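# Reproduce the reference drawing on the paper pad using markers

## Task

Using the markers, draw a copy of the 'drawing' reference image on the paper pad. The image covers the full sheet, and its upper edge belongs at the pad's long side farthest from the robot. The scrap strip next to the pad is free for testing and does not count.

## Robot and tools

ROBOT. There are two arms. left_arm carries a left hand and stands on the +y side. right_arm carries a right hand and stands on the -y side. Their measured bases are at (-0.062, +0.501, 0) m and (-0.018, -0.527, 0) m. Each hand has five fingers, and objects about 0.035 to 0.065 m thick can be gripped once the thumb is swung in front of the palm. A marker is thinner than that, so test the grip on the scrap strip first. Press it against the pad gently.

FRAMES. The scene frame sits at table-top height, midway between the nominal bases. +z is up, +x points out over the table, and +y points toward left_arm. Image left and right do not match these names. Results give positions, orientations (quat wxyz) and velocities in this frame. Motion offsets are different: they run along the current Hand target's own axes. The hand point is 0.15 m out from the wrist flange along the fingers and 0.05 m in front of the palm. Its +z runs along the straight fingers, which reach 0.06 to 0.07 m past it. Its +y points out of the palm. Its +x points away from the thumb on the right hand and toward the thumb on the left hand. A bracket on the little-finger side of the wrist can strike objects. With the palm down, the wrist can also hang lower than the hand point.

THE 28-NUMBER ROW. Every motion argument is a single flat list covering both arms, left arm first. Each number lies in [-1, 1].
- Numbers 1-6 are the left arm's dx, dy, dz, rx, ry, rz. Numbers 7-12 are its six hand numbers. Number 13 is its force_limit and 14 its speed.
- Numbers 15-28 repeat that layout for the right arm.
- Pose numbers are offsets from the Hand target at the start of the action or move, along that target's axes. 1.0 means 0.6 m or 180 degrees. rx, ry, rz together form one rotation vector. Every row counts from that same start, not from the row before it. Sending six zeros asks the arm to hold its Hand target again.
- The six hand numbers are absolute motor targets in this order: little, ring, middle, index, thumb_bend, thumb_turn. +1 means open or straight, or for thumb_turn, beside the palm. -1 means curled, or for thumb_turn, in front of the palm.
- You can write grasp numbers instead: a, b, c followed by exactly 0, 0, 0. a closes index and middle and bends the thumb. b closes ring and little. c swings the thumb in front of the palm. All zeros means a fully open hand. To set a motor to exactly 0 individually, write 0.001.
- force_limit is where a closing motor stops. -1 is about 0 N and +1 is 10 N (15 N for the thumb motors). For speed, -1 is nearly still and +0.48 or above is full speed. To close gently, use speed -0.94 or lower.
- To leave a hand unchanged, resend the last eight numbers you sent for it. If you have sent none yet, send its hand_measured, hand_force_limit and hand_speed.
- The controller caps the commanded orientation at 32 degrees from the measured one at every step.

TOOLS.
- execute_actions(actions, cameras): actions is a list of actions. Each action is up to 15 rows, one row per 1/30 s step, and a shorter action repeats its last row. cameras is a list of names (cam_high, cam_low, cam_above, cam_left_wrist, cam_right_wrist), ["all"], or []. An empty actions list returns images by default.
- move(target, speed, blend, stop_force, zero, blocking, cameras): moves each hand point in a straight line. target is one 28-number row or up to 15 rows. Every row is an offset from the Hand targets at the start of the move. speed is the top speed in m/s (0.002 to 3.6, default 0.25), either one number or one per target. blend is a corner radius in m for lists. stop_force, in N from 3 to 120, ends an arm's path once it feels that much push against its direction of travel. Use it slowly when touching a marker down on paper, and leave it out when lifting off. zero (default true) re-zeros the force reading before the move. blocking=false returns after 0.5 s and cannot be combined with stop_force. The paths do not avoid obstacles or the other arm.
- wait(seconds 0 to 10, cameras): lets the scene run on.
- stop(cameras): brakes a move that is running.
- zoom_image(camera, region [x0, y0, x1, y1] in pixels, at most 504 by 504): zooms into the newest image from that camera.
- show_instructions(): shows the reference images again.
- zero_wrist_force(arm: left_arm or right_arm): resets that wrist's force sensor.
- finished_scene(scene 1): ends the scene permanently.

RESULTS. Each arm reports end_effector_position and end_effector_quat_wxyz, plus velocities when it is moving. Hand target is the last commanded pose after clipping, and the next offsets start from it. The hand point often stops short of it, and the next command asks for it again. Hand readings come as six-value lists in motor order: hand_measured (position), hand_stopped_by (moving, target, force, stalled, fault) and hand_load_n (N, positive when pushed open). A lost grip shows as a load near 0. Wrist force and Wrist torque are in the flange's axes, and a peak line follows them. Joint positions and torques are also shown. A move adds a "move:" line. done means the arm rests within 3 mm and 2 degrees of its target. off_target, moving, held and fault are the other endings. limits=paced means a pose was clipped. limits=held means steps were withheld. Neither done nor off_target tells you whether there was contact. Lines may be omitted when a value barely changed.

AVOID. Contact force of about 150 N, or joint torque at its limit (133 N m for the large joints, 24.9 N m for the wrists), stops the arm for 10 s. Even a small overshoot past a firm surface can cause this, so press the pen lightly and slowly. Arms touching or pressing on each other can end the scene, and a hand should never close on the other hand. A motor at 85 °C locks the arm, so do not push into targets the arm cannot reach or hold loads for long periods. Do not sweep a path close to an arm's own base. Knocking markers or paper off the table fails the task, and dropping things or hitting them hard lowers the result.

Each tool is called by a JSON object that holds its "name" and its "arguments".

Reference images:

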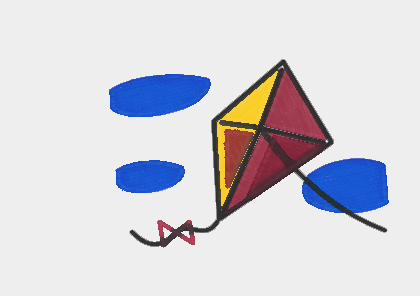

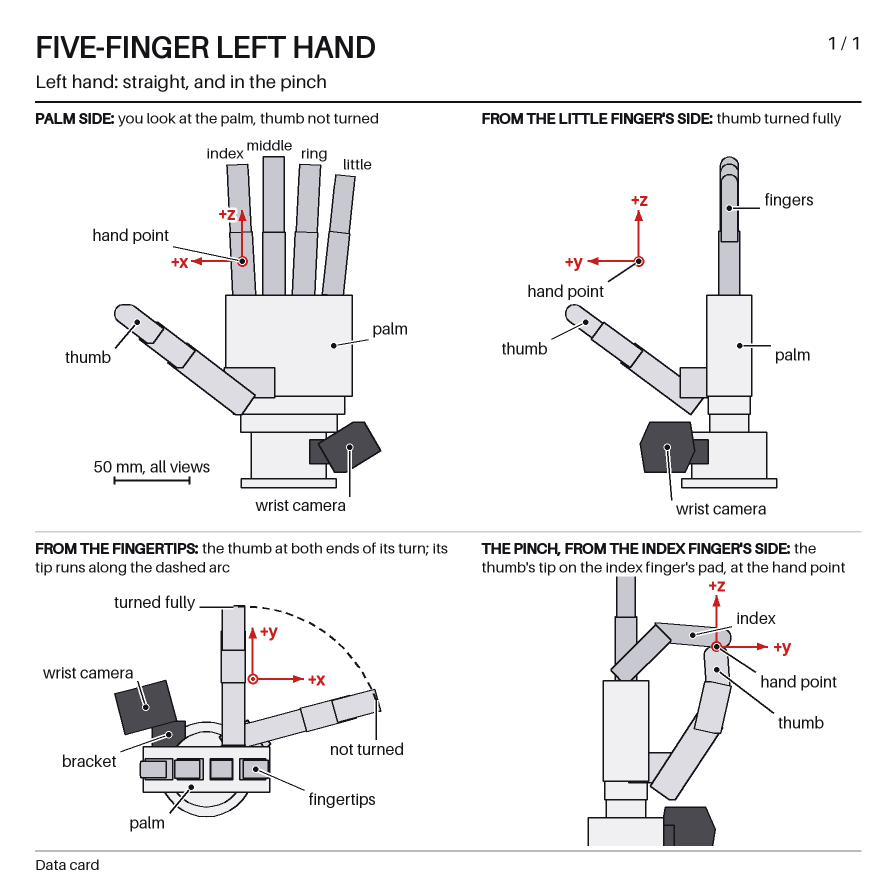

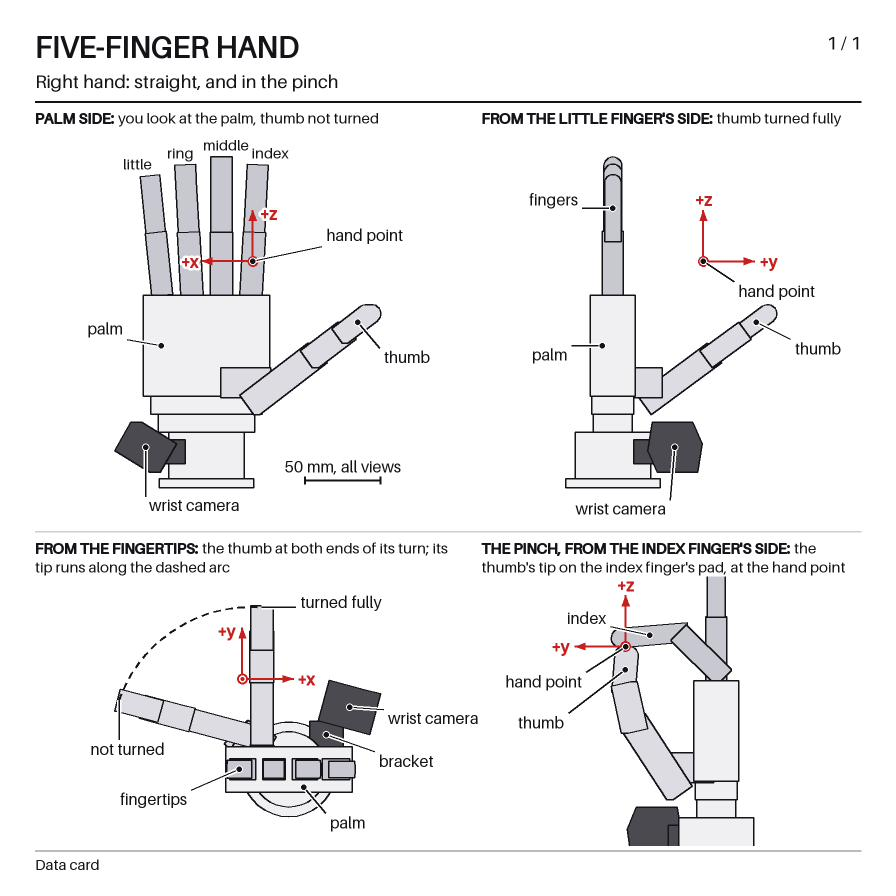

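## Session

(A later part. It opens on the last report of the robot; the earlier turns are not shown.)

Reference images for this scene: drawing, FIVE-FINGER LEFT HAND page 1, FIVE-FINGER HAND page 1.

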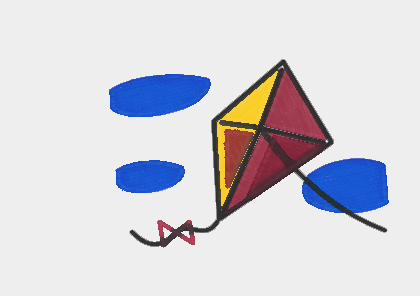

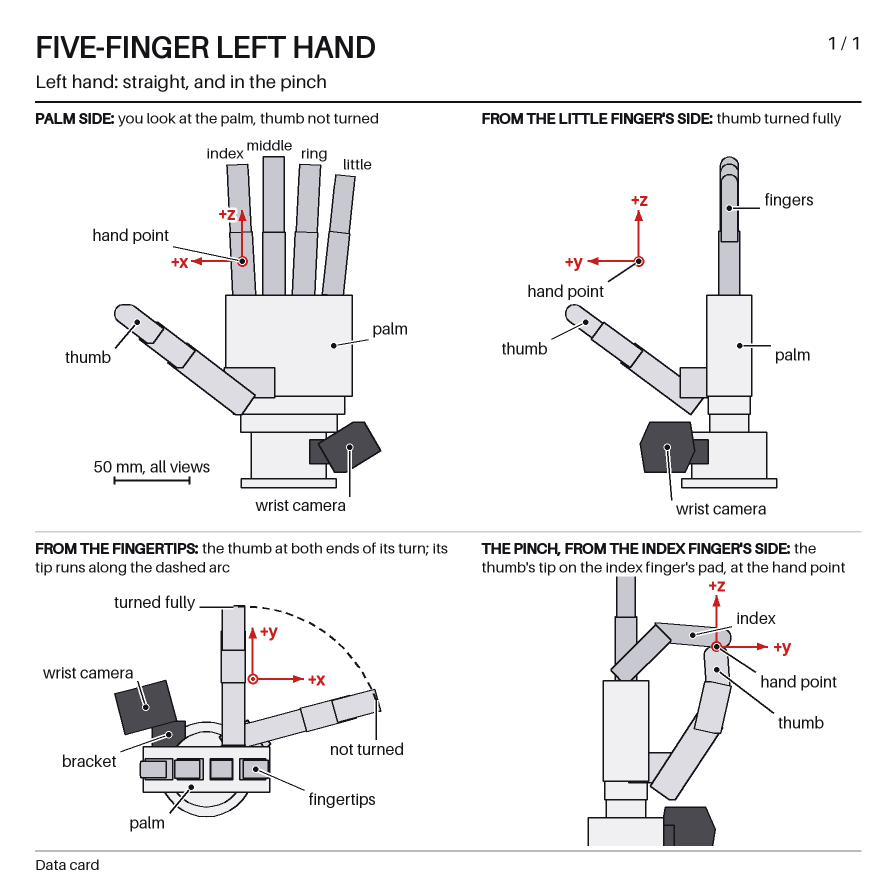

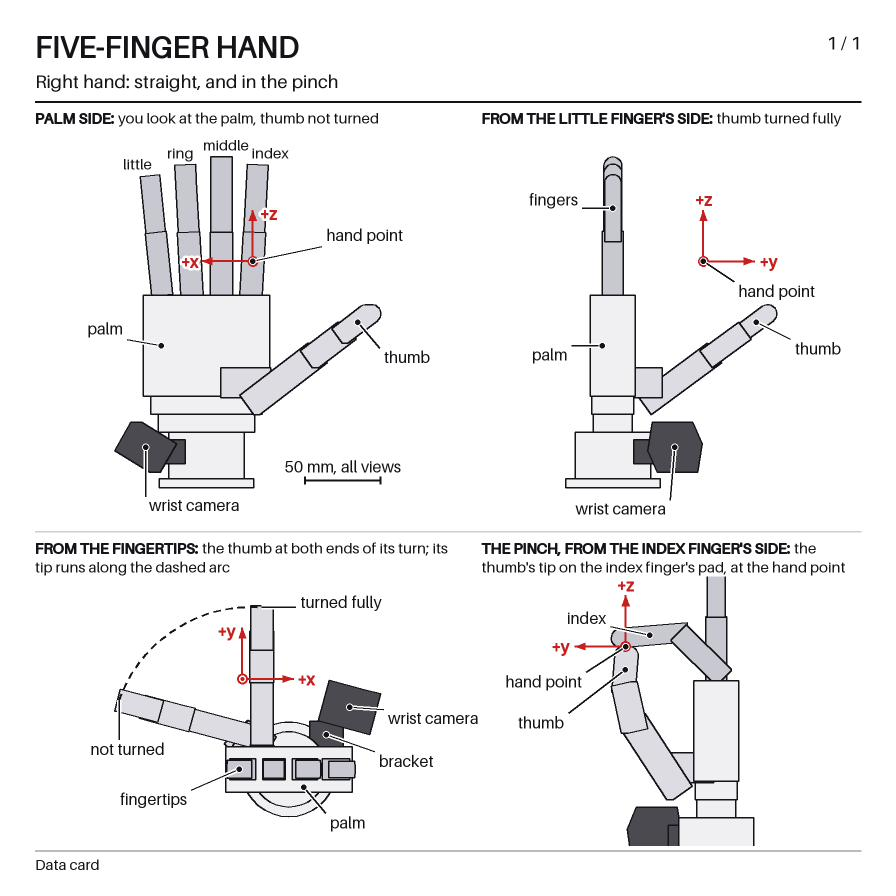

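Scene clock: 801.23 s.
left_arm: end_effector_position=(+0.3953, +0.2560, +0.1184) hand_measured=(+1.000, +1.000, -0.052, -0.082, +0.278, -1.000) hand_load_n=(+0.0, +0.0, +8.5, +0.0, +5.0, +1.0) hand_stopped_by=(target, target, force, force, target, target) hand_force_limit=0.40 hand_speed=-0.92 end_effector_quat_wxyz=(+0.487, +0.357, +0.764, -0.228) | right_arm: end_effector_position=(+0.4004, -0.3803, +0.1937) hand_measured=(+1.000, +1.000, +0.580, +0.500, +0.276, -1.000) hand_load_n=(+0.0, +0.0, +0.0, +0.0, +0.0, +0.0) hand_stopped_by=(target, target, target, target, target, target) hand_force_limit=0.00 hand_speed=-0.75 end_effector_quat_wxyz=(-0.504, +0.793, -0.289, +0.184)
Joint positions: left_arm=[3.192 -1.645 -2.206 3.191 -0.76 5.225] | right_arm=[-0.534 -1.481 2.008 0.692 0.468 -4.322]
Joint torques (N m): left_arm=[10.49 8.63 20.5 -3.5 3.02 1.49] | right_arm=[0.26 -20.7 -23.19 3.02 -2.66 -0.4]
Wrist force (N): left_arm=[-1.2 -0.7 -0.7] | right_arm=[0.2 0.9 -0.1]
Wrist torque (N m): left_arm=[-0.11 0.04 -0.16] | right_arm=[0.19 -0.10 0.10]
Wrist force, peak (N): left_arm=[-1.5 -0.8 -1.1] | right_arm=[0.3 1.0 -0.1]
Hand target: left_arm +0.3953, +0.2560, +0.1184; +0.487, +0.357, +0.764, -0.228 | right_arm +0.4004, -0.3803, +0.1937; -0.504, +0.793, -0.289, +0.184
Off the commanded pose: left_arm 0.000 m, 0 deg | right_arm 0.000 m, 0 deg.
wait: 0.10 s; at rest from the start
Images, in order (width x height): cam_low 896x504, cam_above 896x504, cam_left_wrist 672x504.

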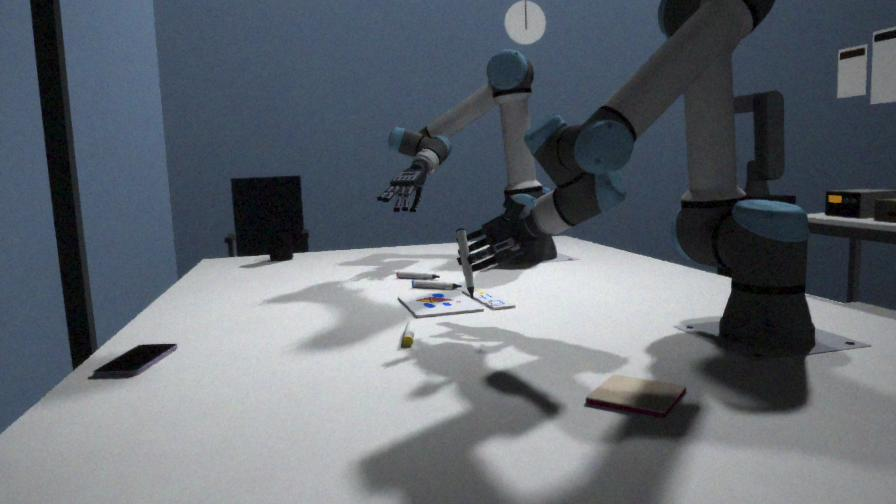

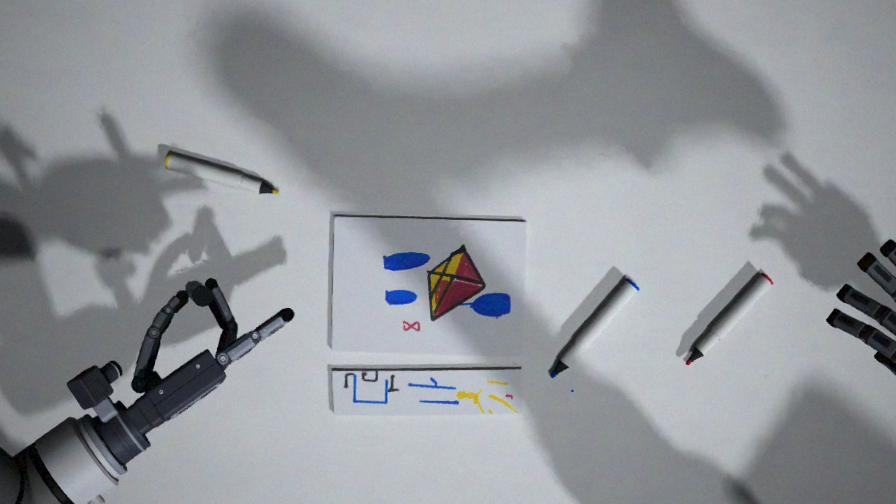

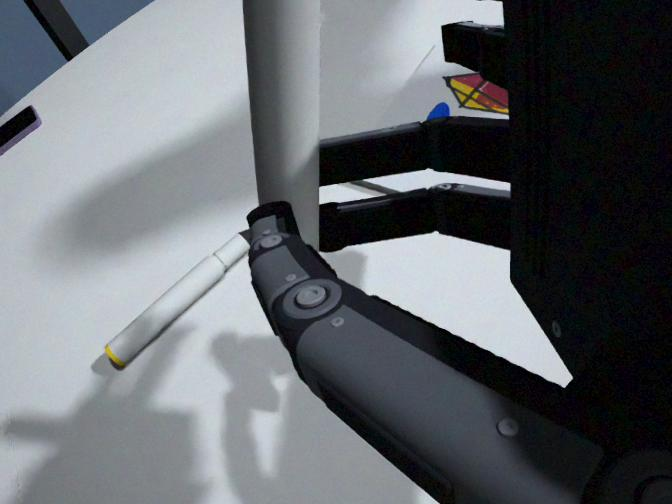

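{"name": "move", "arguments": {"target": [-0.00847,-0.10093,-0.10014,-0.1681,-0.1693,-0.5757,1,1,-0.5,-0.45,0.275,-1,0.4,-0.92,0,0,0,0,0,0,1,1,0.58,0.5,0.275,-1,0,-0.75], "speed": 0.35, "cameras": ["cam_left_wrist", "cam_above", "cam_low"]}}

Scene clock: 808.23 s.
left_arm: end_effector_position=(+0.3153, +0.2574, +0.1485) hand_measured=(+1.000, +1.000, -0.052, -0.082, +0.278, -1.000) hand_load_n=(+0.0, +0.0, +8.5, +0.0, +5.5, +1.0) hand_stopped_by=(target, target, force, force, target, target) hand_force_limit=0.40 hand_speed=-0.92 end_effector_quat_wxyz=(+0.349, -0.547, +0.641, -0.410) | right_arm: end_effector_position=(+0.4004, -0.3803, +0.1937) hand_measured=(+1.000, +1.000, +0.580, +0.500, +0.276, -1.000) hand_load_n=(+0.0, +0.0, +0.0, +0.0, +0.0, +0.0) hand_stopped_by=(target, target, target, target, target, target) hand_force_limit=0.00 hand_speed=-0.75 end_effector_quat_wxyz=(-0.504, +0.793, -0.289, +0.184)
Joint positions: left_arm=[2.905 -1.367 -2.251 3.183 -1.64 3.109] | right_arm=[-0.534 -1.481 2.008 0.692 0.468 -4.322]
Joint torques (N m): left_arm=[-10.87 1.36 24.51 -2.38 -2.86 -1.4] | right_arm=[0.57 -20.87 -22.93 2.99 -2.61 -0.48]
Wrist force (N): left_arm=[-0.3 -0.5 0.1] | right_arm=[0.0 0.6 0.0]
Wrist torque (N m): left_arm=[-0.06 -0.02 0.02] | right_arm=[0.15 -0.08 0.08]
Wrist force, peak (N): left_arm=[-1.7 -0.6 -0.9] | right_arm=[0.0 1.0 0.2]
Hand target: left_arm +0.3153, +0.2574, +0.1485; +0.349, -0.547, +0.641, -0.410 | right_arm +0.4004, -0.3803, +0.1937; -0.504, +0.793, -0.289, +0.184
Off the commanded pose: left_arm 0.000 m, 0 deg | right_arm 0.000 m, 0 deg.
move: done
Images, in order (width x height): cam_low 896x504, cam_above 896x504, cam_left_wrist 672x504.

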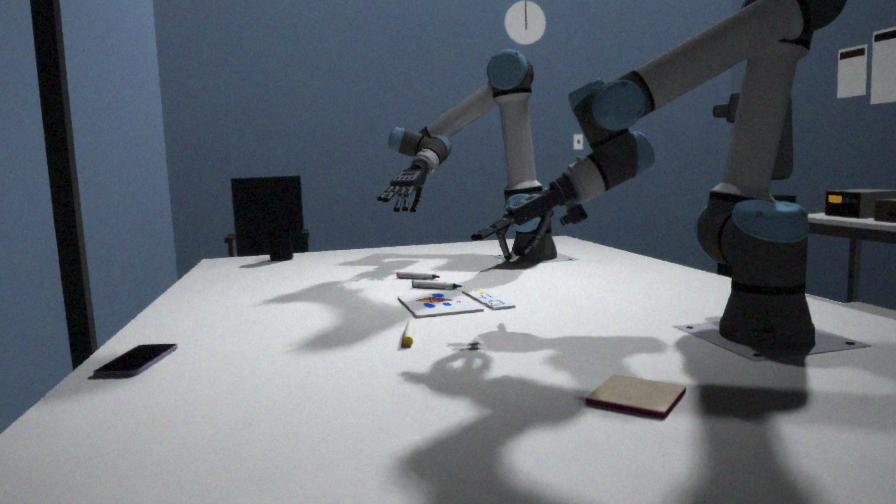

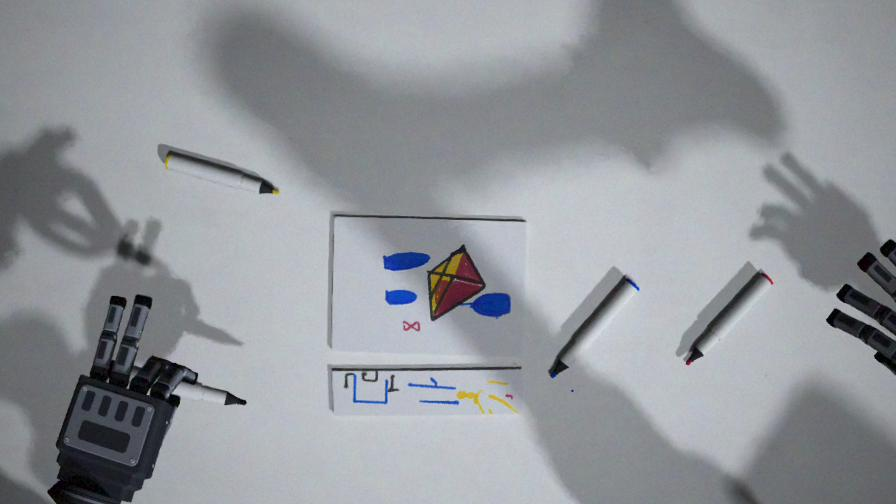

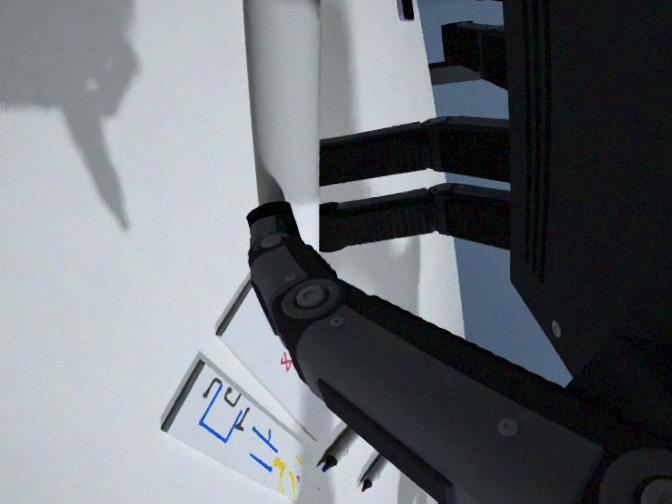

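{"name": "move", "arguments": {"target": [0,0.1511,0.0704,0,0,0,1,1,-0.5,-0.45,0.275,-1,0.4,-0.92,0,0,0,0,0,0,1,1,0.58,0.5,0.275,-1,0,-0.75], "speed": 0.1}}

{"name": "move", "arguments": {"target": [0,0.0438,0.0204,0,0,0,1,1,-0.5,-0.45,0.275,-1,0.4,-0.92,0,0,0,0,0,0,1,1,0.58,0.5,0.275,-1,0,-0.75], "speed": 0.012, "stop_force": 4, "cameras": ["cam_left_wrist", "cam_above"]}}

Scene clock: 810.20 s.
left_arm: end_effector_position=(+0.3155, +0.2573, +0.0485) hand_measured=(+1.000, +1.000, -0.052, -0.082, +0.278, -1.000) hand_load_n=(-0.5, +0.0, +8.5, +0.0, +5.5, +1.0) hand_stopped_by=(target, target, force, force, target, target) hand_force_limit=0.40 hand_speed=-0.92 end_effector_quat_wxyz=(+0.349, -0.547, +0.641, -0.410) | right_arm: end_effector_position=(+0.4004, -0.3803, +0.1937) hand_measured=(+1.000, +1.000, +0.580, +0.500, +0.276, -1.000) hand_load_n=(+0.0, +0.0, +0.0, +0.0, +0.0, +0.0) hand_stopped_by=(target, target, target, target, target, target) hand_force_limit=0.00 hand_speed=-0.75 end_effector_quat_wxyz=(-0.504, +0.793, -0.289, +0.184)
Joint positions: left_arm=[2.905 -1.564 -2.405 3.534 -1.64 3.109] | right_arm=[-0.534 -1.481 2.008 0.692 0.468 -4.322]
Joint torques (N m): left_arm=[-9.99 5.32 4.79 3.42 -2.77 -1.42] | right_arm=[0.7 -21.3 -23.56 2.98 -2.64 -0.43]
Wrist force (N): left_arm=[-0.1 -0.2 0.1] | right_arm=[0.2 0.7 0.0]
Wrist torque (N m): left_arm=[0.01 -0.05 0.03] | right_arm=[0.16 -0.11 0.10]
Wrist force, peak (N): left_arm=[-0.3 -1.1 0.0] | right_arm=[0.2 1.0 0.0]
Hand target: left_arm +0.3155, +0.2573, +0.0484; +0.349, -0.547, +0.641, -0.410 | right_arm +0.4004, -0.3803, +0.1937; -0.504, +0.793, -0.289, +0.184
Off the commanded pose: left_arm 0.000 m, 0 deg | right_arm 0.000 m, 0 deg.
move: done

Scene clock: 813.60 s.
left_arm: end_effector_position=(+0.3155, +0.2573, +0.0212) hand_measured=(+1.000, +1.000, -0.052, -0.082, +0.278, -1.000) hand_load_n=(+0.0, -0.5, +8.0, +5.5, +8.5, -0.5) hand_stopped_by=(target, target, force, force, target, target) hand_force_limit=0.40 hand_speed=-0.92 end_effector_quat_wxyz=(+0.349, -0.547, +0.641, -0.410) | right_arm: end_effector_position=(+0.4004, -0.3803, +0.1937) hand_measured=(+1.000, +1.000, +0.580, +0.500, +0.276, -1.000) hand_load_n=(+0.0, +0.0, +0.0, +0.0, +0.0, +0.0) hand_stopped_by=(target, target, target, target, target, target) hand_force_limit=0.00 hand_speed=-0.75 end_effector_quat_wxyz=(-0.504, +0.793, -0.289, +0.184)
Joint positions: left_arm=[2.905 -1.639 -2.435 3.639 -1.64 3.109] | right_arm=[-0.534 -1.481 2.008 0.692 0.468 -4.322]
Joint torques (N m): left_arm=[-11.02 23.71 17.92 -2.92 -0.24 -1.31] | right_arm=[0.26 -20.81 -23.35 2.85 -2.71 -0.43]
Wrist force (N): left_arm=[-0.5 -2.3 -0.3] | right_arm=[0.0 0.8 0.0]
Wrist torque (N m): left_arm=[-0.05 -0.02 -0.02] | right_arm=[0.18 -0.07 0.08]
Wrist force, peak (N): left_arm=[-2.7 -6.1 -1.4] | right_arm=[0.2 0.9 -0.2]
Hand target: left_arm +0.3155, +0.2573, +0.0212; +0.349, -0.547, +0.641, -0.410 (not the last commanded pose) | right_arm +0.4004, -0.3803, +0.1937; -0.504, +0.793, -0.289, +0.184
Off the commanded pose: left_arm 0.002 m, 0 deg | right_arm 0.000 m, 0 deg.
move: contact (left_arm)
Images, in order (width x height): cam_above 896x504, cam_left_wrist 672x504.

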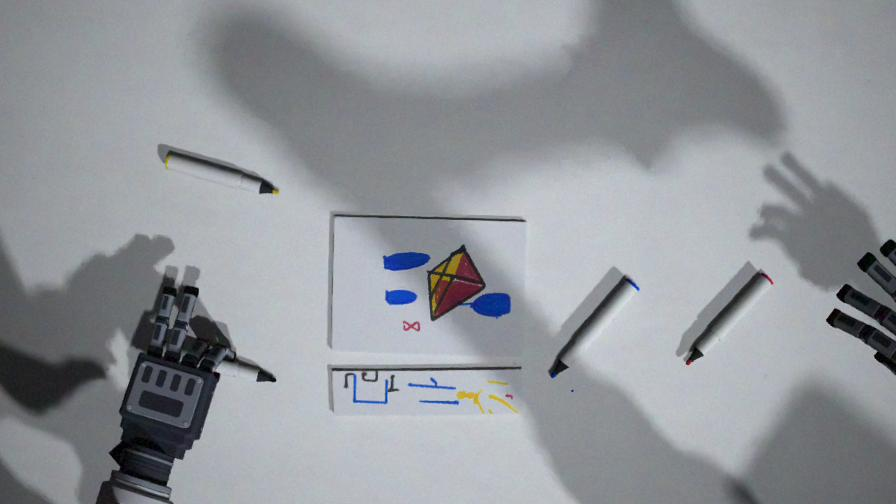

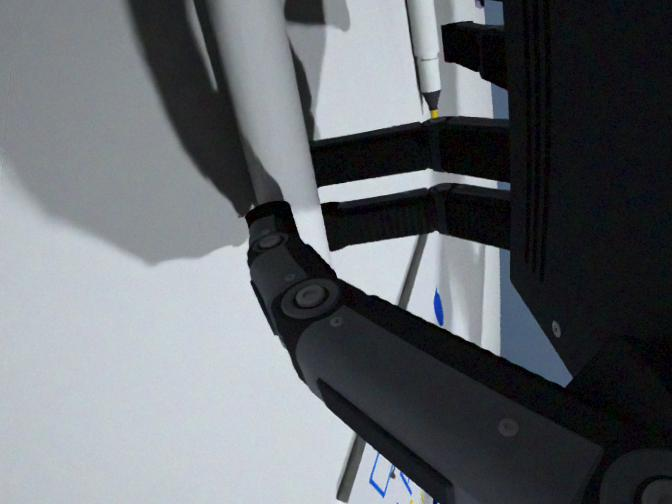

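{"name": "move", "arguments": {"target": [0,0.00333,0.00155,0,0,0,1,1,-0.5,-0.45,0.275,-1,0.4,-0.92,0,0,0,0,0,0,1,1,0.58,0.5,0.275,-1,0,-0.75], "speed": 0.006, "stop_force": 5}}

{"name": "move", "arguments": {"target": [0,0,0,0,0,0,1,1,-0.55,-0.5,0.275,-1,0.6,-0.92,0,0,0,0,0,0,1,1,0.58,0.5,0.275,-1,0,-0.75], "speed": 0.05, "cameras": ["cam_left_wrist"]}}

Scene clock: 815.67 s.
left_arm: end_effector_position=(+0.3156, +0.2573, +0.0199) hand_measured=(+1.000, +1.000, -0.052, -0.082, +0.278, -1.000) hand_load_n=(+0.0, -0.5, +8.5, +5.5, +8.0, -2.0) hand_stopped_by=(target, target, force, force, target, target) hand_force_limit=0.40 hand_speed=-0.92 end_effector_quat_wxyz=(+0.349, -0.547, +0.641, -0.410) | right_arm: end_effector_position=(+0.4004, -0.3803, +0.1937) hand_measured=(+1.000, +1.000, +0.580, +0.500, +0.276, -1.000) hand_load_n=(+0.0, +0.0, +0.0, +0.0, +0.0, +0.0) hand_stopped_by=(target, target, target, target, target, target) hand_force_limit=0.00 hand_speed=-0.75 end_effector_quat_wxyz=(-0.504, +0.793, -0.289, +0.184)
Joint positions: left_arm=[2.905 -1.643 -2.436 3.644 -1.64 3.109] | right_arm=[-0.534 -1.481 2.008 0.692 0.468 -4.322]
Joint torques (N m): left_arm=[-10.27 22.47 17 -3.02 1.47 -1.23] | right_arm=[0.97 -20.75 -24.14 2.71 -2.77 -0.39]
Wrist force (N): left_arm=[-1.9 -5.0 -2.6] | right_arm=[0.3 0.8 -0.1]
Wrist torque (N m): left_arm=[-0.10 -0.03 0.01] | right_arm=[0.18 -0.12 0.11]
Wrist force, peak (N): left_arm=[-3.2 -7.4 -3.0] | right_arm=[0.2 0.9 0.1]
Hand target: left_arm +0.3156, +0.2573, +0.0199; +0.349, -0.547, +0.641, -0.410 (not the last commanded pose) | right_arm +0.4004, -0.3803, +0.1937; -0.504, +0.793, -0.289, +0.184
Off the commanded pose: left_arm 0.001 m, 0 deg | right_arm 0.000 m, 0 deg.
move: contact (left_arm)

Scene clock: 816.17 s.
left_arm: end_effector_position=(+0.3156, +0.2573, +0.0199) hand_measured=(+1.000, +1.000, -0.052, -0.088, +0.278, -1.000) hand_load_n=(+0.0, +0.0, +7.5, +8.5, +10.0, -2.5) hand_stopped_by=(target, target, force, force, target, target) hand_force_limit=0.60 hand_speed=-0.92 end_effector_quat_wxyz=(+0.349, -0.547, +0.641, -0.410) | right_arm: end_effector_position=(+0.4004, -0.3803, +0.1937) hand_measured=(+1.000, +1.000, +0.580, +0.500, +0.276, -1.000) hand_load_n=(+0.0, +0.0, +0.0, +0.0, +0.0, +0.0) hand_stopped_by=(target, target, target, target, target, target) hand_force_limit=0.00 hand_speed=-0.75 end_effector_quat_wxyz=(-0.504, +0.793, -0.289, +0.184)
Joint positions: left_arm=[2.905 -1.643 -2.436 3.644 -1.64 3.109] | right_arm=[-0.534 -1.481 2.008 0.692 0.468 -4.322]
Joint torques (N m): left_arm=[-10.54 22.62 15.84 -2.66 1.25 -1.29] | right_arm=[1.57 -20.42 -23.48 2.93 -2.55 -0.41]
Wrist force (N): left_arm=[-2.0 -5.7 -1.5] | right_arm=[0.3 0.7 0.0]
Wrist torque (N m): left_arm=[-0.12 -0.01 0.00] | right_arm=[0.15 -0.12 0.10]
Wrist force, peak (N): left_arm=[-2.3 -5.8 -2.0] | right_arm=[0.1 0.8 -0.1]
Hand target: left_arm +0.3156, +0.2573, +0.0199; +0.349, -0.547, +0.641, -0.410 | right_arm +0.4004, -0.3803, +0.1937; -0.504, +0.793, -0.289, +0.184
Off the commanded pose: left_arm 0.000 m, 0 deg | right_arm 0.000 m, 0 deg.
move: done
Images, in order (width x height): cam_left_wrist 672x504.

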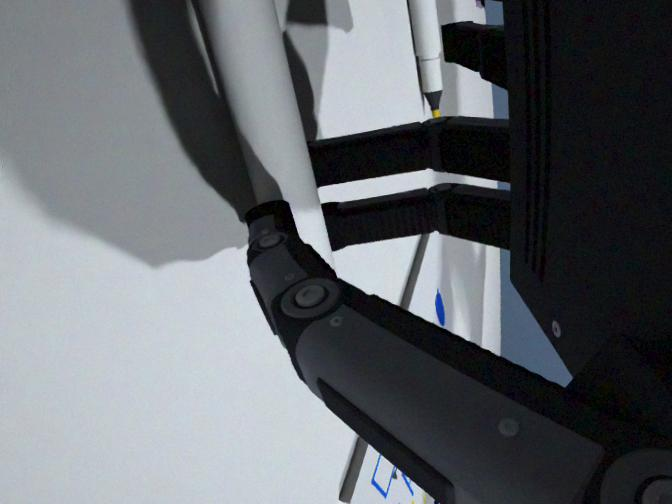

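{"name": "move", "arguments": {"target": [[0,-0.18148,-0.08455,0,0,0,1,1,-0.55,-0.5,0.275,-1,0.6,-0.92,0,0,0,0,0,0,1,1,0.58,0.5,0.275,-1,0,-0.75],[0.26,-0.1839,-0.07892,0.1681,0.1693,0.5757,1,1,-0.55,-0.5,0.275,-1,0.6,-0.92,0,0,0,0,0,0,1,1,0.58,0.5,0.275,-1,0,-0.75]], "speed": [0.12,0.35], "blend": [0.03,0]}}

Scene clock: 821.63 s.
left_arm: end_effector_position=(+0.2943, +0.1027, +0.1399) hand_measured=(+1.000, +1.000, -0.052, -0.088, +0.278, -1.000) hand_load_n=(+0.0, +0.0, +6.5, +8.0, +11.5, -1.5) hand_stopped_by=(target, target, force, force, target, target) hand_force_limit=0.60 hand_speed=-0.92 end_effector_quat_wxyz=(+0.487, +0.357, +0.764, -0.228) | right_arm: end_effector_position=(+0.4004, -0.3803, +0.1937) hand_measured=(+1.000, +1.000, +0.580, +0.500, +0.276, -1.000) hand_load_n=(+0.0, +0.0, +0.0, +0.0, +0.0, +0.0) hand_stopped_by=(target, target, target, target, target, target) hand_force_limit=0.00 hand_speed=-0.75 end_effector_quat_wxyz=(-0.504, +0.793, -0.289, +0.184)
Joint positions: left_arm=[2.562 -1.608 -2.141 3.296 -1.303 4.84] | right_arm=[-0.534 -1.481 2.008 0.692 0.468 -4.322]
Joint torques (N m): left_arm=[-10.85 9.62 23.53 -2.61 2.3 1.53] | right_arm=[1.51 -20.63 -23.4 2.74 -2.7 -0.42]
Wrist force (N): left_arm=[-1.2 -0.5 -0.5] | right_arm=[0.2 0.7 0.0]
Wrist torque (N m): left_arm=[-0.12 0.07 -0.15] | right_arm=[0.17 -0.10 0.10]
Wrist force, peak (N): left_arm=[-2.2 -6.1 -1.9] | right_arm=[0.4 1.0 -0.1]
Hand target: left_arm +0.2943, +0.1027, +0.1399; +0.487, +0.357, +0.764, -0.228 | right_arm +0.4004, -0.3803, +0.1937; -0.504, +0.793, -0.289, +0.184
Off the commanded pose: left_arm 0.000 m, 0 deg | right_arm 0.000 m, 0 deg.
move: done

{"name": "move", "arguments": {"target": [0.1083,0.00115,0.0515,0,0,0,1,1,-0.55,-0.5,0.275,-1,0.6,-0.92,0,0,0,0,0,0,1,1,0.58,0.5,0.275,-1,0,-0.75], "speed": 0.1}}

{"name": "move", "arguments": {"target": [0.02,0,0.0093,0,0,0,1,1,-0.55,-0.5,0.275,-1,0.6,-0.92,0,0,0,0,0,0,1,1,0.58,0.5,0.275,-1,0,-0.75], "speed": 0.004, "stop_force": 3}}

Scene clock: 823.17 s.
left_arm: end_effector_position=(+0.2952, +0.1028, +0.0680) hand_measured=(+1.000, +1.000, -0.052, -0.088, +0.278, -1.000) hand_load_n=(+0.0, +0.0, +6.5, +8.5, +11.5, -1.0) hand_stopped_by=(target, target, force, force, target, target) hand_force_limit=0.60 hand_speed=-0.92 end_effector_quat_wxyz=(+0.487, +0.357, +0.764, -0.228) | right_arm: end_effector_position=(+0.4004, -0.3803, +0.1937) hand_measured=(+1.000, +1.000, +0.580, +0.500, +0.276, -1.000) hand_load_n=(+0.0, +0.0, -0.5, +0.0, +0.0, +0.0) hand_stopped_by=(target, target, target, target, target, target) hand_force_limit=0.00 hand_speed=-0.75 end_effector_quat_wxyz=(-0.504, +0.793, -0.289, +0.184)
Joint positions: left_arm=[2.563 -1.746 -2.227 3.519 -1.301 4.841] | right_arm=[-0.534 -1.481 2.008 0.692 0.468 -4.322]
Joint torques (N m): left_arm=[-7.1 12.91 5.7 3.08 -1.57 -1.43] | right_arm=[1.15 -21.9 -22.91 2.84 -2.61 -0.31]
Wrist force (N): left_arm=[-1.4 -0.7 -0.7] | right_arm=[0.2 0.6 0.0]
Wrist torque (N m): left_arm=[-0.12 0.09 -0.15] | right_arm=[0.14 -0.11 0.09]
Wrist force, peak (N): left_arm=[-1.7 -0.5 -1.2] | right_arm=[0.1 1.0 -0.2]
Hand target: left_arm +0.2952, +0.1027, +0.0680; +0.487, +0.357, +0.764, -0.228 | right_arm +0.4004, -0.3803, +0.1937; -0.504, +0.793, -0.289, +0.184
Off the commanded pose: left_arm 0.000 m, 0 deg | right_arm 0.000 m, 0 deg.
move: done

Scene clock: 826.33 s.
left_arm: end_effector_position=(+0.2952, +0.1027, +0.0601) hand_measured=(+1.000, +1.000, -0.052, -0.088, +0.278, -1.000) hand_load_n=(+0.0, +0.0, +7.5, +7.5, +11.5, -2.5) hand_stopped_by=(target, target, force, force, target, target) hand_force_limit=0.60 hand_speed=-0.92 end_effector_quat_wxyz=(+0.487, +0.357, +0.764, -0.228) | right_arm: end_effector_position=(+0.4004, -0.3803, +0.1937) hand_measured=(+1.000, +1.000, +0.580, +0.500, +0.276, -1.000) hand_load_n=(+0.0, +0.0, +0.0, +0.0, +0.0, +0.0) hand_stopped_by=(target, target, target, target, target, target) hand_force_limit=0.00 hand_speed=-0.75 end_effector_quat_wxyz=(-0.504, +0.793, -0.289, +0.184)
Joint positions: left_arm=[2.563 -1.763 -2.234 3.544 -1.302 4.841] | right_arm=[-0.534 -1.481 2.008 0.692 0.468 -4.322]
Joint torques (N m): left_arm=[-8.96 29.09 18.56 -3.27 -2.05 -1.37] | right_arm=[2.06 -21.75 -23.14 2.63 -2.59 -0.24]
Wrist force (N): left_arm=[-3.8 -0.7 -0.7] | right_arm=[0.3 0.8 -0.2]
Wrist torque (N m): left_arm=[-0.12 0.06 -0.08] | right_arm=[0.18 -0.12 0.10]
Wrist force, peak (N): left_arm=[-5.3 -0.8 -1.1] | right_arm=[0.1 1.0 -0.2]
Hand target: left_arm +0.2952, +0.1027, +0.0601; +0.487, +0.357, +0.764, -0.228 (not the last commanded pose) | right_arm +0.4004, -0.3803, +0.1937; -0.504, +0.793, -0.289, +0.184
Off the commanded pose: left_arm 0.005 m, 0 deg | right_arm 0.000 m, 0 deg.
move: contact (left_arm)

{"name": "move", "arguments": {"target": [[-0.0006,0,-0.0003,0,0,0,1,1,-0.55,-0.5,0.275,-1,0.6,-0.92,0,0,0,0,0,0,1,1,0.58,0.5,0.275,-1,0,-0.75],[-0.00566,0.01603,0.01054,0,0,0,1,1,-0.55,-0.5,0.275,-1,0.6,-0.92,0,0,0,0,0,0,1,1,0.58,0.5,0.275,-1,0,-0.75],[-0.01017,0.00806,0.02024,0,0,0,1,1,-0.55,-0.5,0.275,-1,0.6,-0.92,0,0,0,0,0,0,1,1,0.58,0.5,0.275,-1,0,-0.75],[-0.0404,0.00806,0.00617,0,0,0,1,1,-0.55,-0.5,0.275,-1,0.6,-0.92,0,0,0,0,0,0,1,1,0.58,0.5,0.275,-1,0,-0.75],[0.022,0.2218,-0.2471,0,0,0,1,1,-0.55,-0.5,0.275,-1,0.6,-0.92,0,0,0,0,0,0,1,1,0.58,0.5,0.275,-1,0,-0.75]], "speed": [0.03,0.035,0.035,0.1,0.3], "blend": [0.0001,0.0005,0.0003,0.005,0], "cameras": ["cam_above", "cam_left_wrist"]}}

{"name": "zoom_image", "arguments": {"camera": "cam_above", "region": [325, 355, 445, 420]}}

Scene clock: 829.57 s.
left_arm: end_effector_position=(+0.3076, +0.2955, +0.1107) hand_measured=(+1.000, +1.000, -0.052, -0.088, +0.278, -1.000) hand_load_n=(+0.0, +0.0, +6.5, +8.5, +11.5, -1.5) hand_stopped_by=(target, target, force, force, target, target) hand_force_limit=0.60 hand_speed=-0.92 end_effector_quat_wxyz=(+0.487, +0.357, +0.764, -0.228) | right_arm: end_effector_position=(+0.4004, -0.3803, +0.1937) hand_measured=(+1.000, +1.000, +0.580, +0.500, +0.276, -1.000) hand_load_n=(+0.0, +0.0, +0.0, +0.0, +0.0, +0.0) hand_stopped_by=(target, target, target, target, target, target) hand_force_limit=0.00 hand_speed=-0.75 end_effector_quat_wxyz=(-0.504, +0.793, -0.289, +0.184)
Joint positions: left_arm=[3.453 -1.463 -2.467 3.036 -0.572 5.52] | right_arm=[-0.534 -1.481 2.008 0.692 0.468 -4.322]
Joint torques (N m): left_arm=[12.03 -0.46 19.29 -4.35 3.32 1.6] | right_arm=[1.82 -21.48 -22.82 2.65 -2.52 -0.09]
Wrist force (N): left_arm=[-1.5 -0.2 -0.7] | right_arm=[0.3 0.7 0.1]
Wrist torque (N m): left_arm=[-0.05 0.08 -0.19] | right_arm=[0.16 -0.12 0.11]
Wrist force, peak (N): left_arm=[-4.1 -0.7 -1.2] | right_arm=[0.1 0.9 -0.2]
Hand target: left_arm +0.3076, +0.2955, +0.1107; +0.487, +0.357, +0.764, -0.228 | right_arm +0.4004, -0.3803, +0.1937; -0.504, +0.793, -0.289, +0.184
Off the commanded pose: left_arm 0.000 m, 0 deg | right_arm 0.000 m, 0 deg.
move: done
Images, in order (width x height): cam_above 896x504, cam_left_wrist 672x504.

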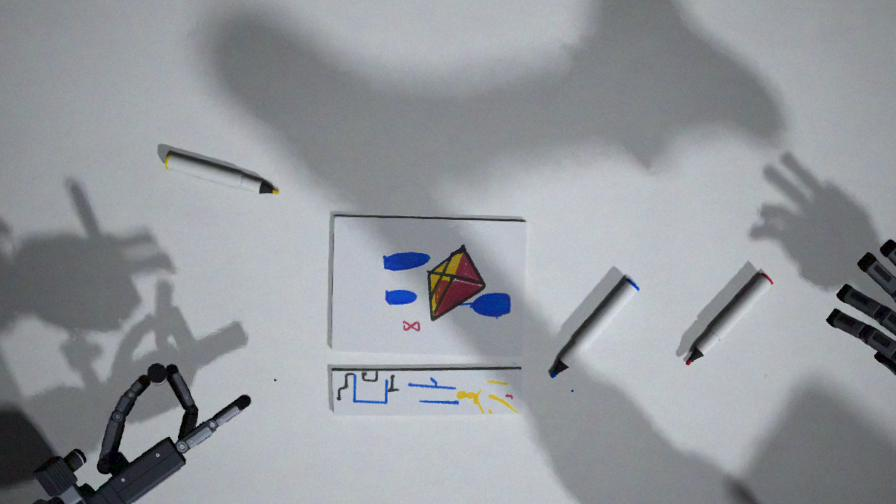

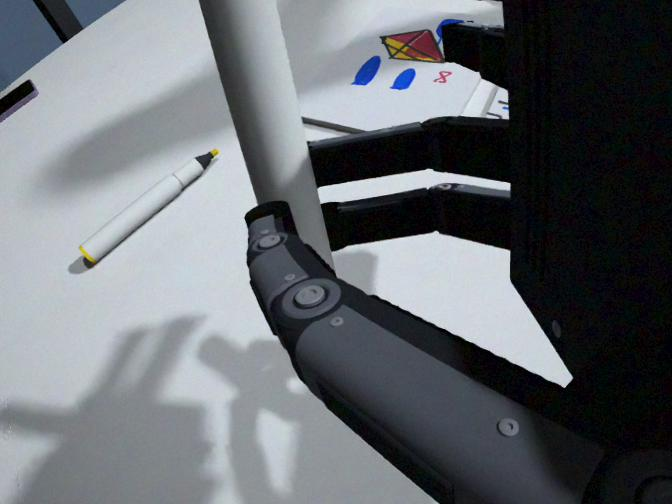

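Scaled by 4.200 from the camera's 896x504 image, which has a finer 1280x720 frame.

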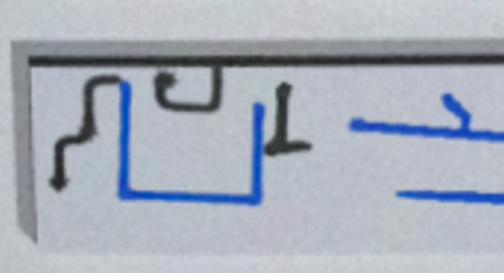

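{"name": "move", "arguments": {"target": [[-0.17109,-0.15756,0.509,0,0,0,1,1,-0.55,-0.5,0.275,-1,0.6,-0.92,0,0,0,0,0,0,1,1,0.58,0.5,0.275,-1,0,-0.75],[-0.15295,-0.15756,0.51744,0,0,0,1,1,-0.55,-0.5,0.275,-1,0.6,-0.92,0,0,0,0,0,0,1,1,0.58,0.5,0.275,-1,0,-0.75]], "speed": [0.3,0.05], "blend": [0.002,0]}}

Scene clock: 833.20 s.
left_arm: end_effector_position=(+0.4403, -0.0108, +0.0629) hand_measured=(+1.000, +1.000, -0.052, -0.088, +0.278, -1.000) hand_load_n=(+0.0, +0.0, +6.5, +8.5, +11.5, -1.5) hand_stopped_by=(target, target, force, force, target, target) hand_force_limit=0.60 hand_speed=-0.92 end_effector_quat_wxyz=(+0.487, +0.357, +0.764, -0.228) | right_arm: end_effector_position=(+0.4004, -0.3803, +0.1937) hand_measured=(+1.000, +1.000, +0.580, +0.500, +0.276, -1.000) hand_load_n=(+0.0, -0.5, +0.0, +0.0, +0.0, +0.0) hand_stopped_by=(target, target, target, target, target, target) hand_force_limit=0.00 hand_speed=-0.75 end_effector_quat_wxyz=(-0.504, +0.793, -0.289, +0.184)
Joint positions: left_arm=[2.53 -2.107 -1.697 3.355 -1.331 4.826] | right_arm=[-0.534 -1.481 2.008 0.692 0.468 -4.322]
Joint torques (N m): left_arm=[-10.68 28.15 22.31 3.25 -2.4 -1.24] | right_arm=[1.49 -20.38 -23.11 2.7 -2.57 -0.25]
Wrist force (N): left_arm=[-1.1 -0.7 -0.6] | right_arm=[0.0 1.0 0.1]
Wrist torque (N m): left_arm=[-0.14 0.05 -0.01] | right_arm=[0.20 -0.08 0.10]
Wrist force, peak (N): left_arm=[-2.2 -1.1 0.4] | right_arm=[0.2 1.1 -0.2]
Hand target: left_arm +0.4403, -0.0108, +0.0628; +0.487, +0.357, +0.764, -0.228 | right_arm +0.4004, -0.3803, +0.1937; -0.504, +0.793, -0.289, +0.184
Off the commanded pose: left_arm 0.000 m, 0 deg | right_arm 0.000 m, 0 deg.
move: done

{"name": "move", "arguments": {"target": [[0.00154,-0.00443,0.0042,0,0,0,1,1,-0.55,-0.5,0.275,-1,0.6,-0.92,0,0,0,0,0,0,1,1,0.58,0.5,0.275,-1,0,-0.75],[-0.00566,-0.02635,0.01973,0,0,0,1,1,-0.55,-0.5,0.275,-1,0.6,-0.92,0,0,0,0,0,0,1,1,0.58,0.5,0.275,-1,0,-0.75],[-0.01188,-0.04255,0.0331,0,0,0,1,1,-0.55,-0.5,0.275,-1,0.6,-0.92,0,0,0,0,0,0,1,1,0.58,0.5,0.275,-1,0,-0.75],[-0.01628,-0.04715,0.03507,0,0,0,1,1,-0.55,-0.5,0.275,-1,0.6,-0.92,0,0,0,0,0,0,1,1,0.58,0.5,0.275,-1,0,-0.75],[-0.05407,-0.04715,0.01748,0,0,0,1,1,-0.55,-0.5,0.275,-1,0.6,-0.92,0,0,0,0,0,0,1,1,0.58,0.5,0.275,-1,0,-0.75],[0.0353,0.22005,-0.29372,0,0,0,1,1,-0.55,-0.5,0.275,-1,0.6,-0.92,0,0,0,0,0,0,1,1,0.58,0.5,0.275,-1,0,-0.75]], "speed": [0.03,0.036,0.036,0.035,0.1,0.3], "blend": [0.0005,0.001,0.0005,0.0005,0.005,0], "cameras": ["cam_above"]}}

{"name": "zoom_image", "arguments": {"camera": "cam_above", "region": [415, 240, 495, 325]}}

Scene clock: 836.90 s.
left_arm: end_effector_position=(+0.4335, +0.2032, +0.1180) hand_measured=(+1.000, +1.000, -0.052, -0.088, +0.278, -1.000) hand_load_n=(+0.0, +0.0, +6.5, +8.5, +11.5, -1.5) hand_stopped_by=(target, target, force, force, target, target) hand_force_limit=0.60 hand_speed=-0.92 end_effector_quat_wxyz=(+0.487, +0.357, +0.764, -0.228) | right_arm: end_effector_position=(+0.4004, -0.3803, +0.1937) hand_measured=(+1.000, +1.000, +0.580, +0.500, +0.276, -1.000) hand_load_n=(+0.0, +0.0, +0.0, +0.0, +0.0, +0.0) hand_stopped_by=(target, target, target, target, target, target) hand_force_limit=0.00 hand_speed=-0.75 end_effector_quat_wxyz=(-0.504, +0.793, -0.289, +0.184)
Joint positions: left_arm=[3.02 -1.756 -2.059 3.246 -0.901 5.09] | right_arm=[-0.534 -1.481 2.008 0.692 0.468 -4.322]
Joint torques (N m): left_arm=[11.12 33.03 7.44 -3.39 2.64 1.5] | right_arm=[2.99 -21.18 -22.48 2.47 -2.78 -0.12]
Wrist force (N): left_arm=[-1.2 -0.3 -0.8] | right_arm=[0.0 0.9 0.0]
Wrist torque (N m): left_arm=[-0.04 0.06 -0.13] | right_arm=[0.19 -0.08 0.09]
Wrist force, peak (N): left_arm=[-1.8 -1.8 0.2] | right_arm=[0.2 1.0 0.1]
Hand target: left_arm +0.4335, +0.2033, +0.1180; +0.487, +0.357, +0.764, -0.228 | right_arm +0.4004, -0.3803, +0.1937; -0.504, +0.793, -0.289, +0.184
Off the commanded pose: left_arm 0.000 m, 0 deg | right_arm 0.000 m, 0 deg.
move: done
Images, in order (width x height): cam_above 896x504.

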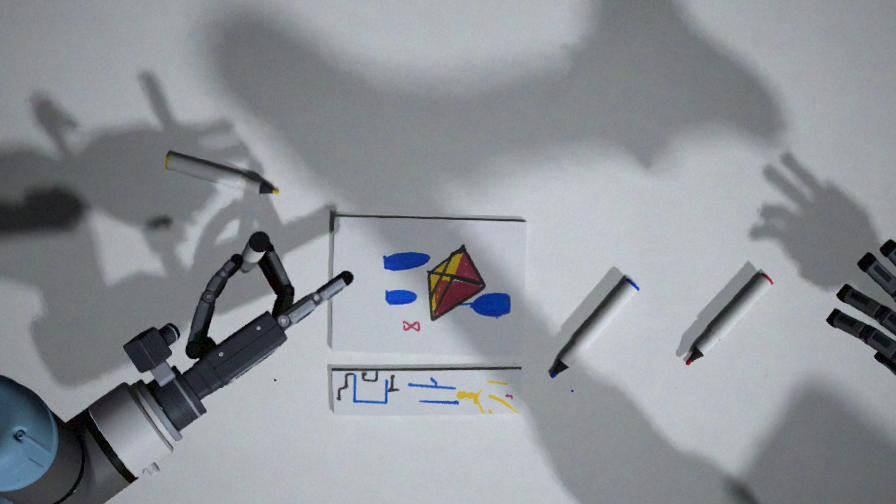

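Scaled by 5.929 from the camera's 896x504 image, which has a finer 1280x720 frame.

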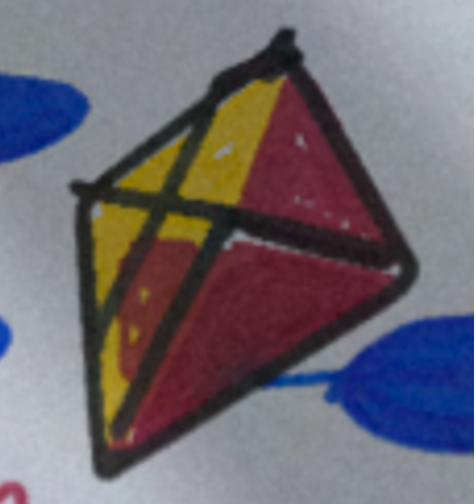

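{"name": "move", "arguments": {"target": [[-0.07264,-0.19367,0.3264,0,0,0,1,1,-0.55,-0.5,0.275,-1,0.6,-0.92,0,0,0,0,0,0,1,1,0.58,0.5,0.275,-1,0,-0.75],[-0.05435,-0.19367,0.33491,0,0,0,1,1,-0.55,-0.5,0.275,-1,0.6,-0.92,0,0,0,0,0,0,1,1,0.58,0.5,0.275,-1,0,-0.75]], "speed": [0.3,0.05], "blend": [0.002,0]}}

Scene clock: 839.70 s.
left_arm: end_effector_position=(+0.4699, -0.0216, +0.0628) hand_measured=(+1.000, +1.000, -0.052, -0.088, +0.278, -1.000) hand_load_n=(-0.5, +0.0, +6.5, +8.0, +11.5, -1.5) hand_stopped_by=(target, target, force, force, target, target) hand_force_limit=0.60 hand_speed=-0.92 end_effector_quat_wxyz=(+0.487, +0.357, +0.764, -0.228) | right_arm: end_effector_position=(+0.4004, -0.3803, +0.1937) hand_measured=(+1.000, +1.000, +0.580, +0.500, +0.276, -1.000) hand_load_n=(+0.0, +0.0, +0.0, +0.0, +0.0, +0.0) hand_stopped_by=(target, target, target, target, target, target) hand_force_limit=0.00 hand_speed=-0.75 end_effector_quat_wxyz=(-0.504, +0.793, -0.289, +0.184)
Joint positions: left_arm=[2.546 -2.161 -1.605 3.314 -1.317 4.833] | right_arm=[-0.534 -1.481 2.008 0.692 0.468 -4.322]
Joint torques (N m): left_arm=[-10.12 31.63 22.22 3.24 -2.66 -1.26] | right_arm=[2.49 -20.34 -23.24 2.57 -2.58 -0.04]
Wrist force (N): left_arm=[-1.3 -0.8 -0.2] | right_arm=[0.0 0.7 0.0]
Wrist torque (N m): left_arm=[-0.17 0.08 -0.03] | right_arm=[0.16 -0.08 0.08]
Wrist force, peak (N): left_arm=[-1.7 -1.6 0.3] | right_arm=[0.4 1.0 -0.1]
Hand target: left_arm +0.4699, -0.0216, +0.0627; +0.487, +0.357, +0.764, -0.228 | right_arm +0.4004, -0.3803, +0.1937; -0.504, +0.793, -0.289, +0.184
Off the commanded pose: left_arm 0.000 m, 0 deg | right_arm 0.000 m, 0 deg.
move: done

{"name": "move", "arguments": {"target": [[0.00372,-0.00177,-0.00088,0,0,0,1,1,-0.55,-0.5,0.275,-1,0.6,-0.92,0,0,0,0,0,0,1,1,0.58,0.5,0.275,-1,0,-0.75],[0.01271,-0.01773,-0.02015,0,0,0,1,1,-0.55,-0.5,0.275,-1,0.6,-0.92,0,0,0,0,0,0,1,1,0.58,0.5,0.275,-1,0,-0.75],[0.01931,-0.02833,-0.0343,0,0,0,1,1,-0.55,-0.5,0.275,-1,0.6,-0.92,0,0,0,0,0,0,1,1,0.58,0.5,0.275,-1,0,-0.75],[0.02166,-0.03188,-0.03935,0,0,0,1,1,-0.55,-0.5,0.275,-1,0.6,-0.92,0,0,0,0,0,0,1,1,0.58,0.5,0.275,-1,0,-0.75],[0.02155,-0.03516,-0.04623,0,0,0,1,1,-0.55,-0.5,0.275,-1,0.6,-0.92,0,0,0,0,0,0,1,1,0.58,0.5,0.275,-1,0,-0.75],[-0.01624,-0.03516,-0.06382,0,0,0,1,1,-0.55,-0.5,0.275,-1,0.6,-0.92,0,0,0,0,0,0,1,1,0.58,0.5,0.275,-1,0,-0.75],[0.07316,0.23204,-0.37502,0,0,0,1,1,-0.55,-0.5,0.275,-1,0.6,-0.92,0,0,0,0,0,0,1,1,0.58,0.5,0.275,-1,0,-0.75]], "speed": [0.03,0.035,0.035,0.035,0.035,0.1,0.3], "blend": [0.0003,0.001,0.001,0.0005,0.0005,0.005,0], "cameras": ["cam_above"]}}

{"name": "zoom_image", "arguments": {"camera": "cam_above", "region": [415, 240, 495, 325]}}

Scene clock: 843.87 s.
left_arm: end_effector_position=(+0.4340, +0.2384, +0.1179) hand_measured=(+1.000, +1.000, -0.052, -0.088, +0.278, -1.000) hand_load_n=(+0.0, +0.0, +6.5, +8.5, +11.5, -1.0) hand_stopped_by=(target, target, force, force, target, target) hand_force_limit=0.60 hand_speed=-0.92 end_effector_quat_wxyz=(+0.487, +0.357, +0.764, -0.228) | right_arm: end_effector_position=(+0.4004, -0.3803, +0.1937) hand_measured=(+1.000, +1.000, +0.580, +0.500, +0.276, -1.000) hand_load_n=(+0.0, +0.0, +0.0, +0.0, +0.0, +0.0) hand_stopped_by=(target, target, target, target, target, target) hand_force_limit=0.00 hand_speed=-0.75 end_effector_quat_wxyz=(-0.504, +0.793, -0.289, +0.184)
Joint positions: left_arm=[3.129 -1.736 -2.094 3.208 -0.811 5.171] | right_arm=[-0.534 -1.481 2.008 0.692 0.468 -4.322]
Joint torques (N m): left_arm=[9.6 15.48 21.47 -3.85 3.23 1.33] | right_arm=[1.72 -21.03 -23.55 2.36 -2.49 -0.12]
Wrist force (N): left_arm=[-1.6 -0.4 -0.7] | right_arm=[0.1 0.8 -0.1]
Wrist torque (N m): left_arm=[-0.05 0.11 -0.18] | right_arm=[0.18 -0.09 0.10]
Wrist force, peak (N): left_arm=[-3.0 -0.5 -1.2] | right_arm=[0.2 1.0 0.1]
Hand target: left_arm +0.4341, +0.2384, +0.1179; +0.487, +0.357, +0.764, -0.228 | right_arm +0.4004, -0.3803, +0.1937; -0.504, +0.793, -0.289, +0.184
Off the commanded pose: left_arm 0.000 m, 0 deg | right_arm 0.000 m, 0 deg.
move: done
Images, in order (width x height): cam_above 896x504.

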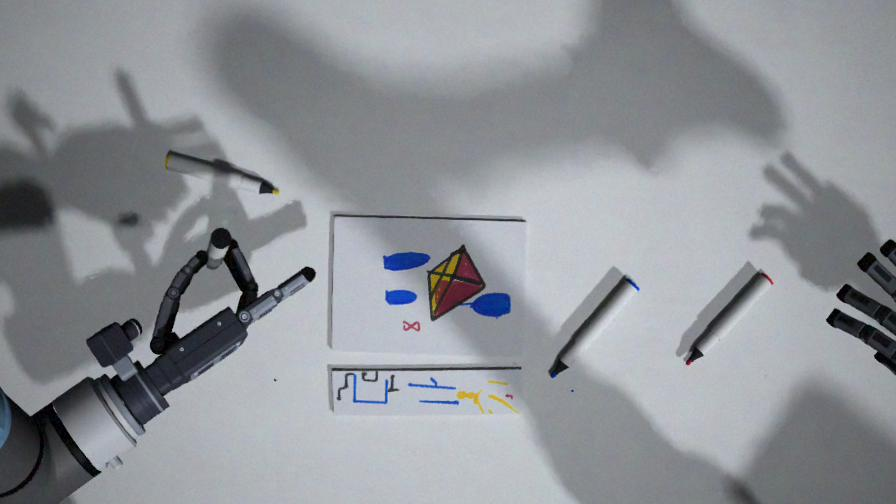

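Scaled by 5.929 from the camera's 896x504 image, which has a finer 1280x720 frame.

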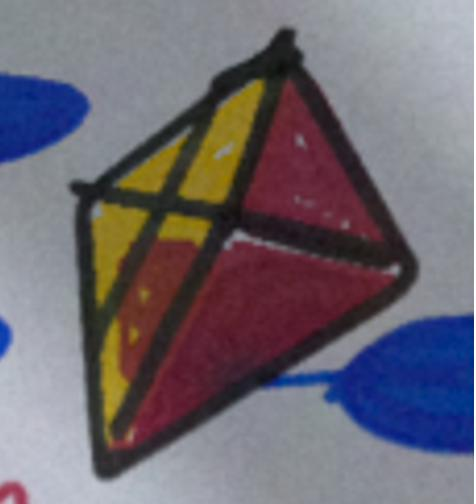

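{"name": "move", "arguments": {"target": [[-0.07191,-0.26402,0.32458,0,0,0,1,1,-0.55,-0.5,0.275,-1,0.6,-0.92,0,0,0,0,0,0,1,1,0.58,0.5,0.275,-1,0,-0.75],[-0.05362,-0.26402,0.33309,0,0,0,1,1,-0.55,-0.5,0.275,-1,0.6,-0.92,0,0,0,0,0,0,1,1,0.58,0.5,0.275,-1,0,-0.75]], "speed": [0.3,0.05], "blend": [0.002,0]}}

Scene clock: 846.83 s.
left_arm: end_effector_position=(+0.4374, -0.0126, +0.0628) hand_measured=(+1.000, +1.000, -0.052, -0.088, +0.278, -1.000) hand_load_n=(+0.0, +0.0, +6.5, +8.5, +12.0, -1.5) hand_stopped_by=(target, target, force, force, target, target) hand_force_limit=0.60 hand_speed=-0.92 end_effector_quat_wxyz=(+0.487, +0.357, +0.764, -0.228) | right_arm: end_effector_position=(+0.4004, -0.3803, +0.1937) hand_measured=(+1.000, +1.000, +0.580, +0.500, +0.276, -1.000) hand_load_n=(+0.0, -0.5, +0.0, +0.0, +0.0, +0.0) hand_stopped_by=(target, target, target, target, target, target) hand_force_limit=0.00 hand_speed=-0.75 end_effector_quat_wxyz=(-0.504, +0.793, -0.289, +0.184)
Joint positions: left_arm=[2.524 -2.106 -1.699 3.356 -1.337 4.823] | right_arm=[-0.534 -1.481 2.008 0.692 0.468 -4.322]
Joint torques (N m): left_arm=[-11.16 28.47 21.99 3.41 -2.49 -1.26] | right_arm=[2.45 -21.48 -22.5 2.68 -2.76 -0.03]
Wrist force (N): left_arm=[-1.2 -0.7 -0.3] | right_arm=[0.2 0.6 -0.1]
Wrist torque (N m): left_arm=[-0.15 0.08 -0.02] | right_arm=[0.15 -0.09 0.09]
Wrist force, peak (N): left_arm=[-1.8 -1.6 0.2] | right_arm=[0.2 0.9 0.2]
Hand target: left_arm +0.4374, -0.0126, +0.0627; +0.487, +0.357, +0.764, -0.228 | right_arm +0.4004, -0.3803, +0.1937; -0.504, +0.793, -0.289, +0.184
Off the commanded pose: left_arm 0.000 m, 0 deg | right_arm 0.000 m, 0 deg.
move: done


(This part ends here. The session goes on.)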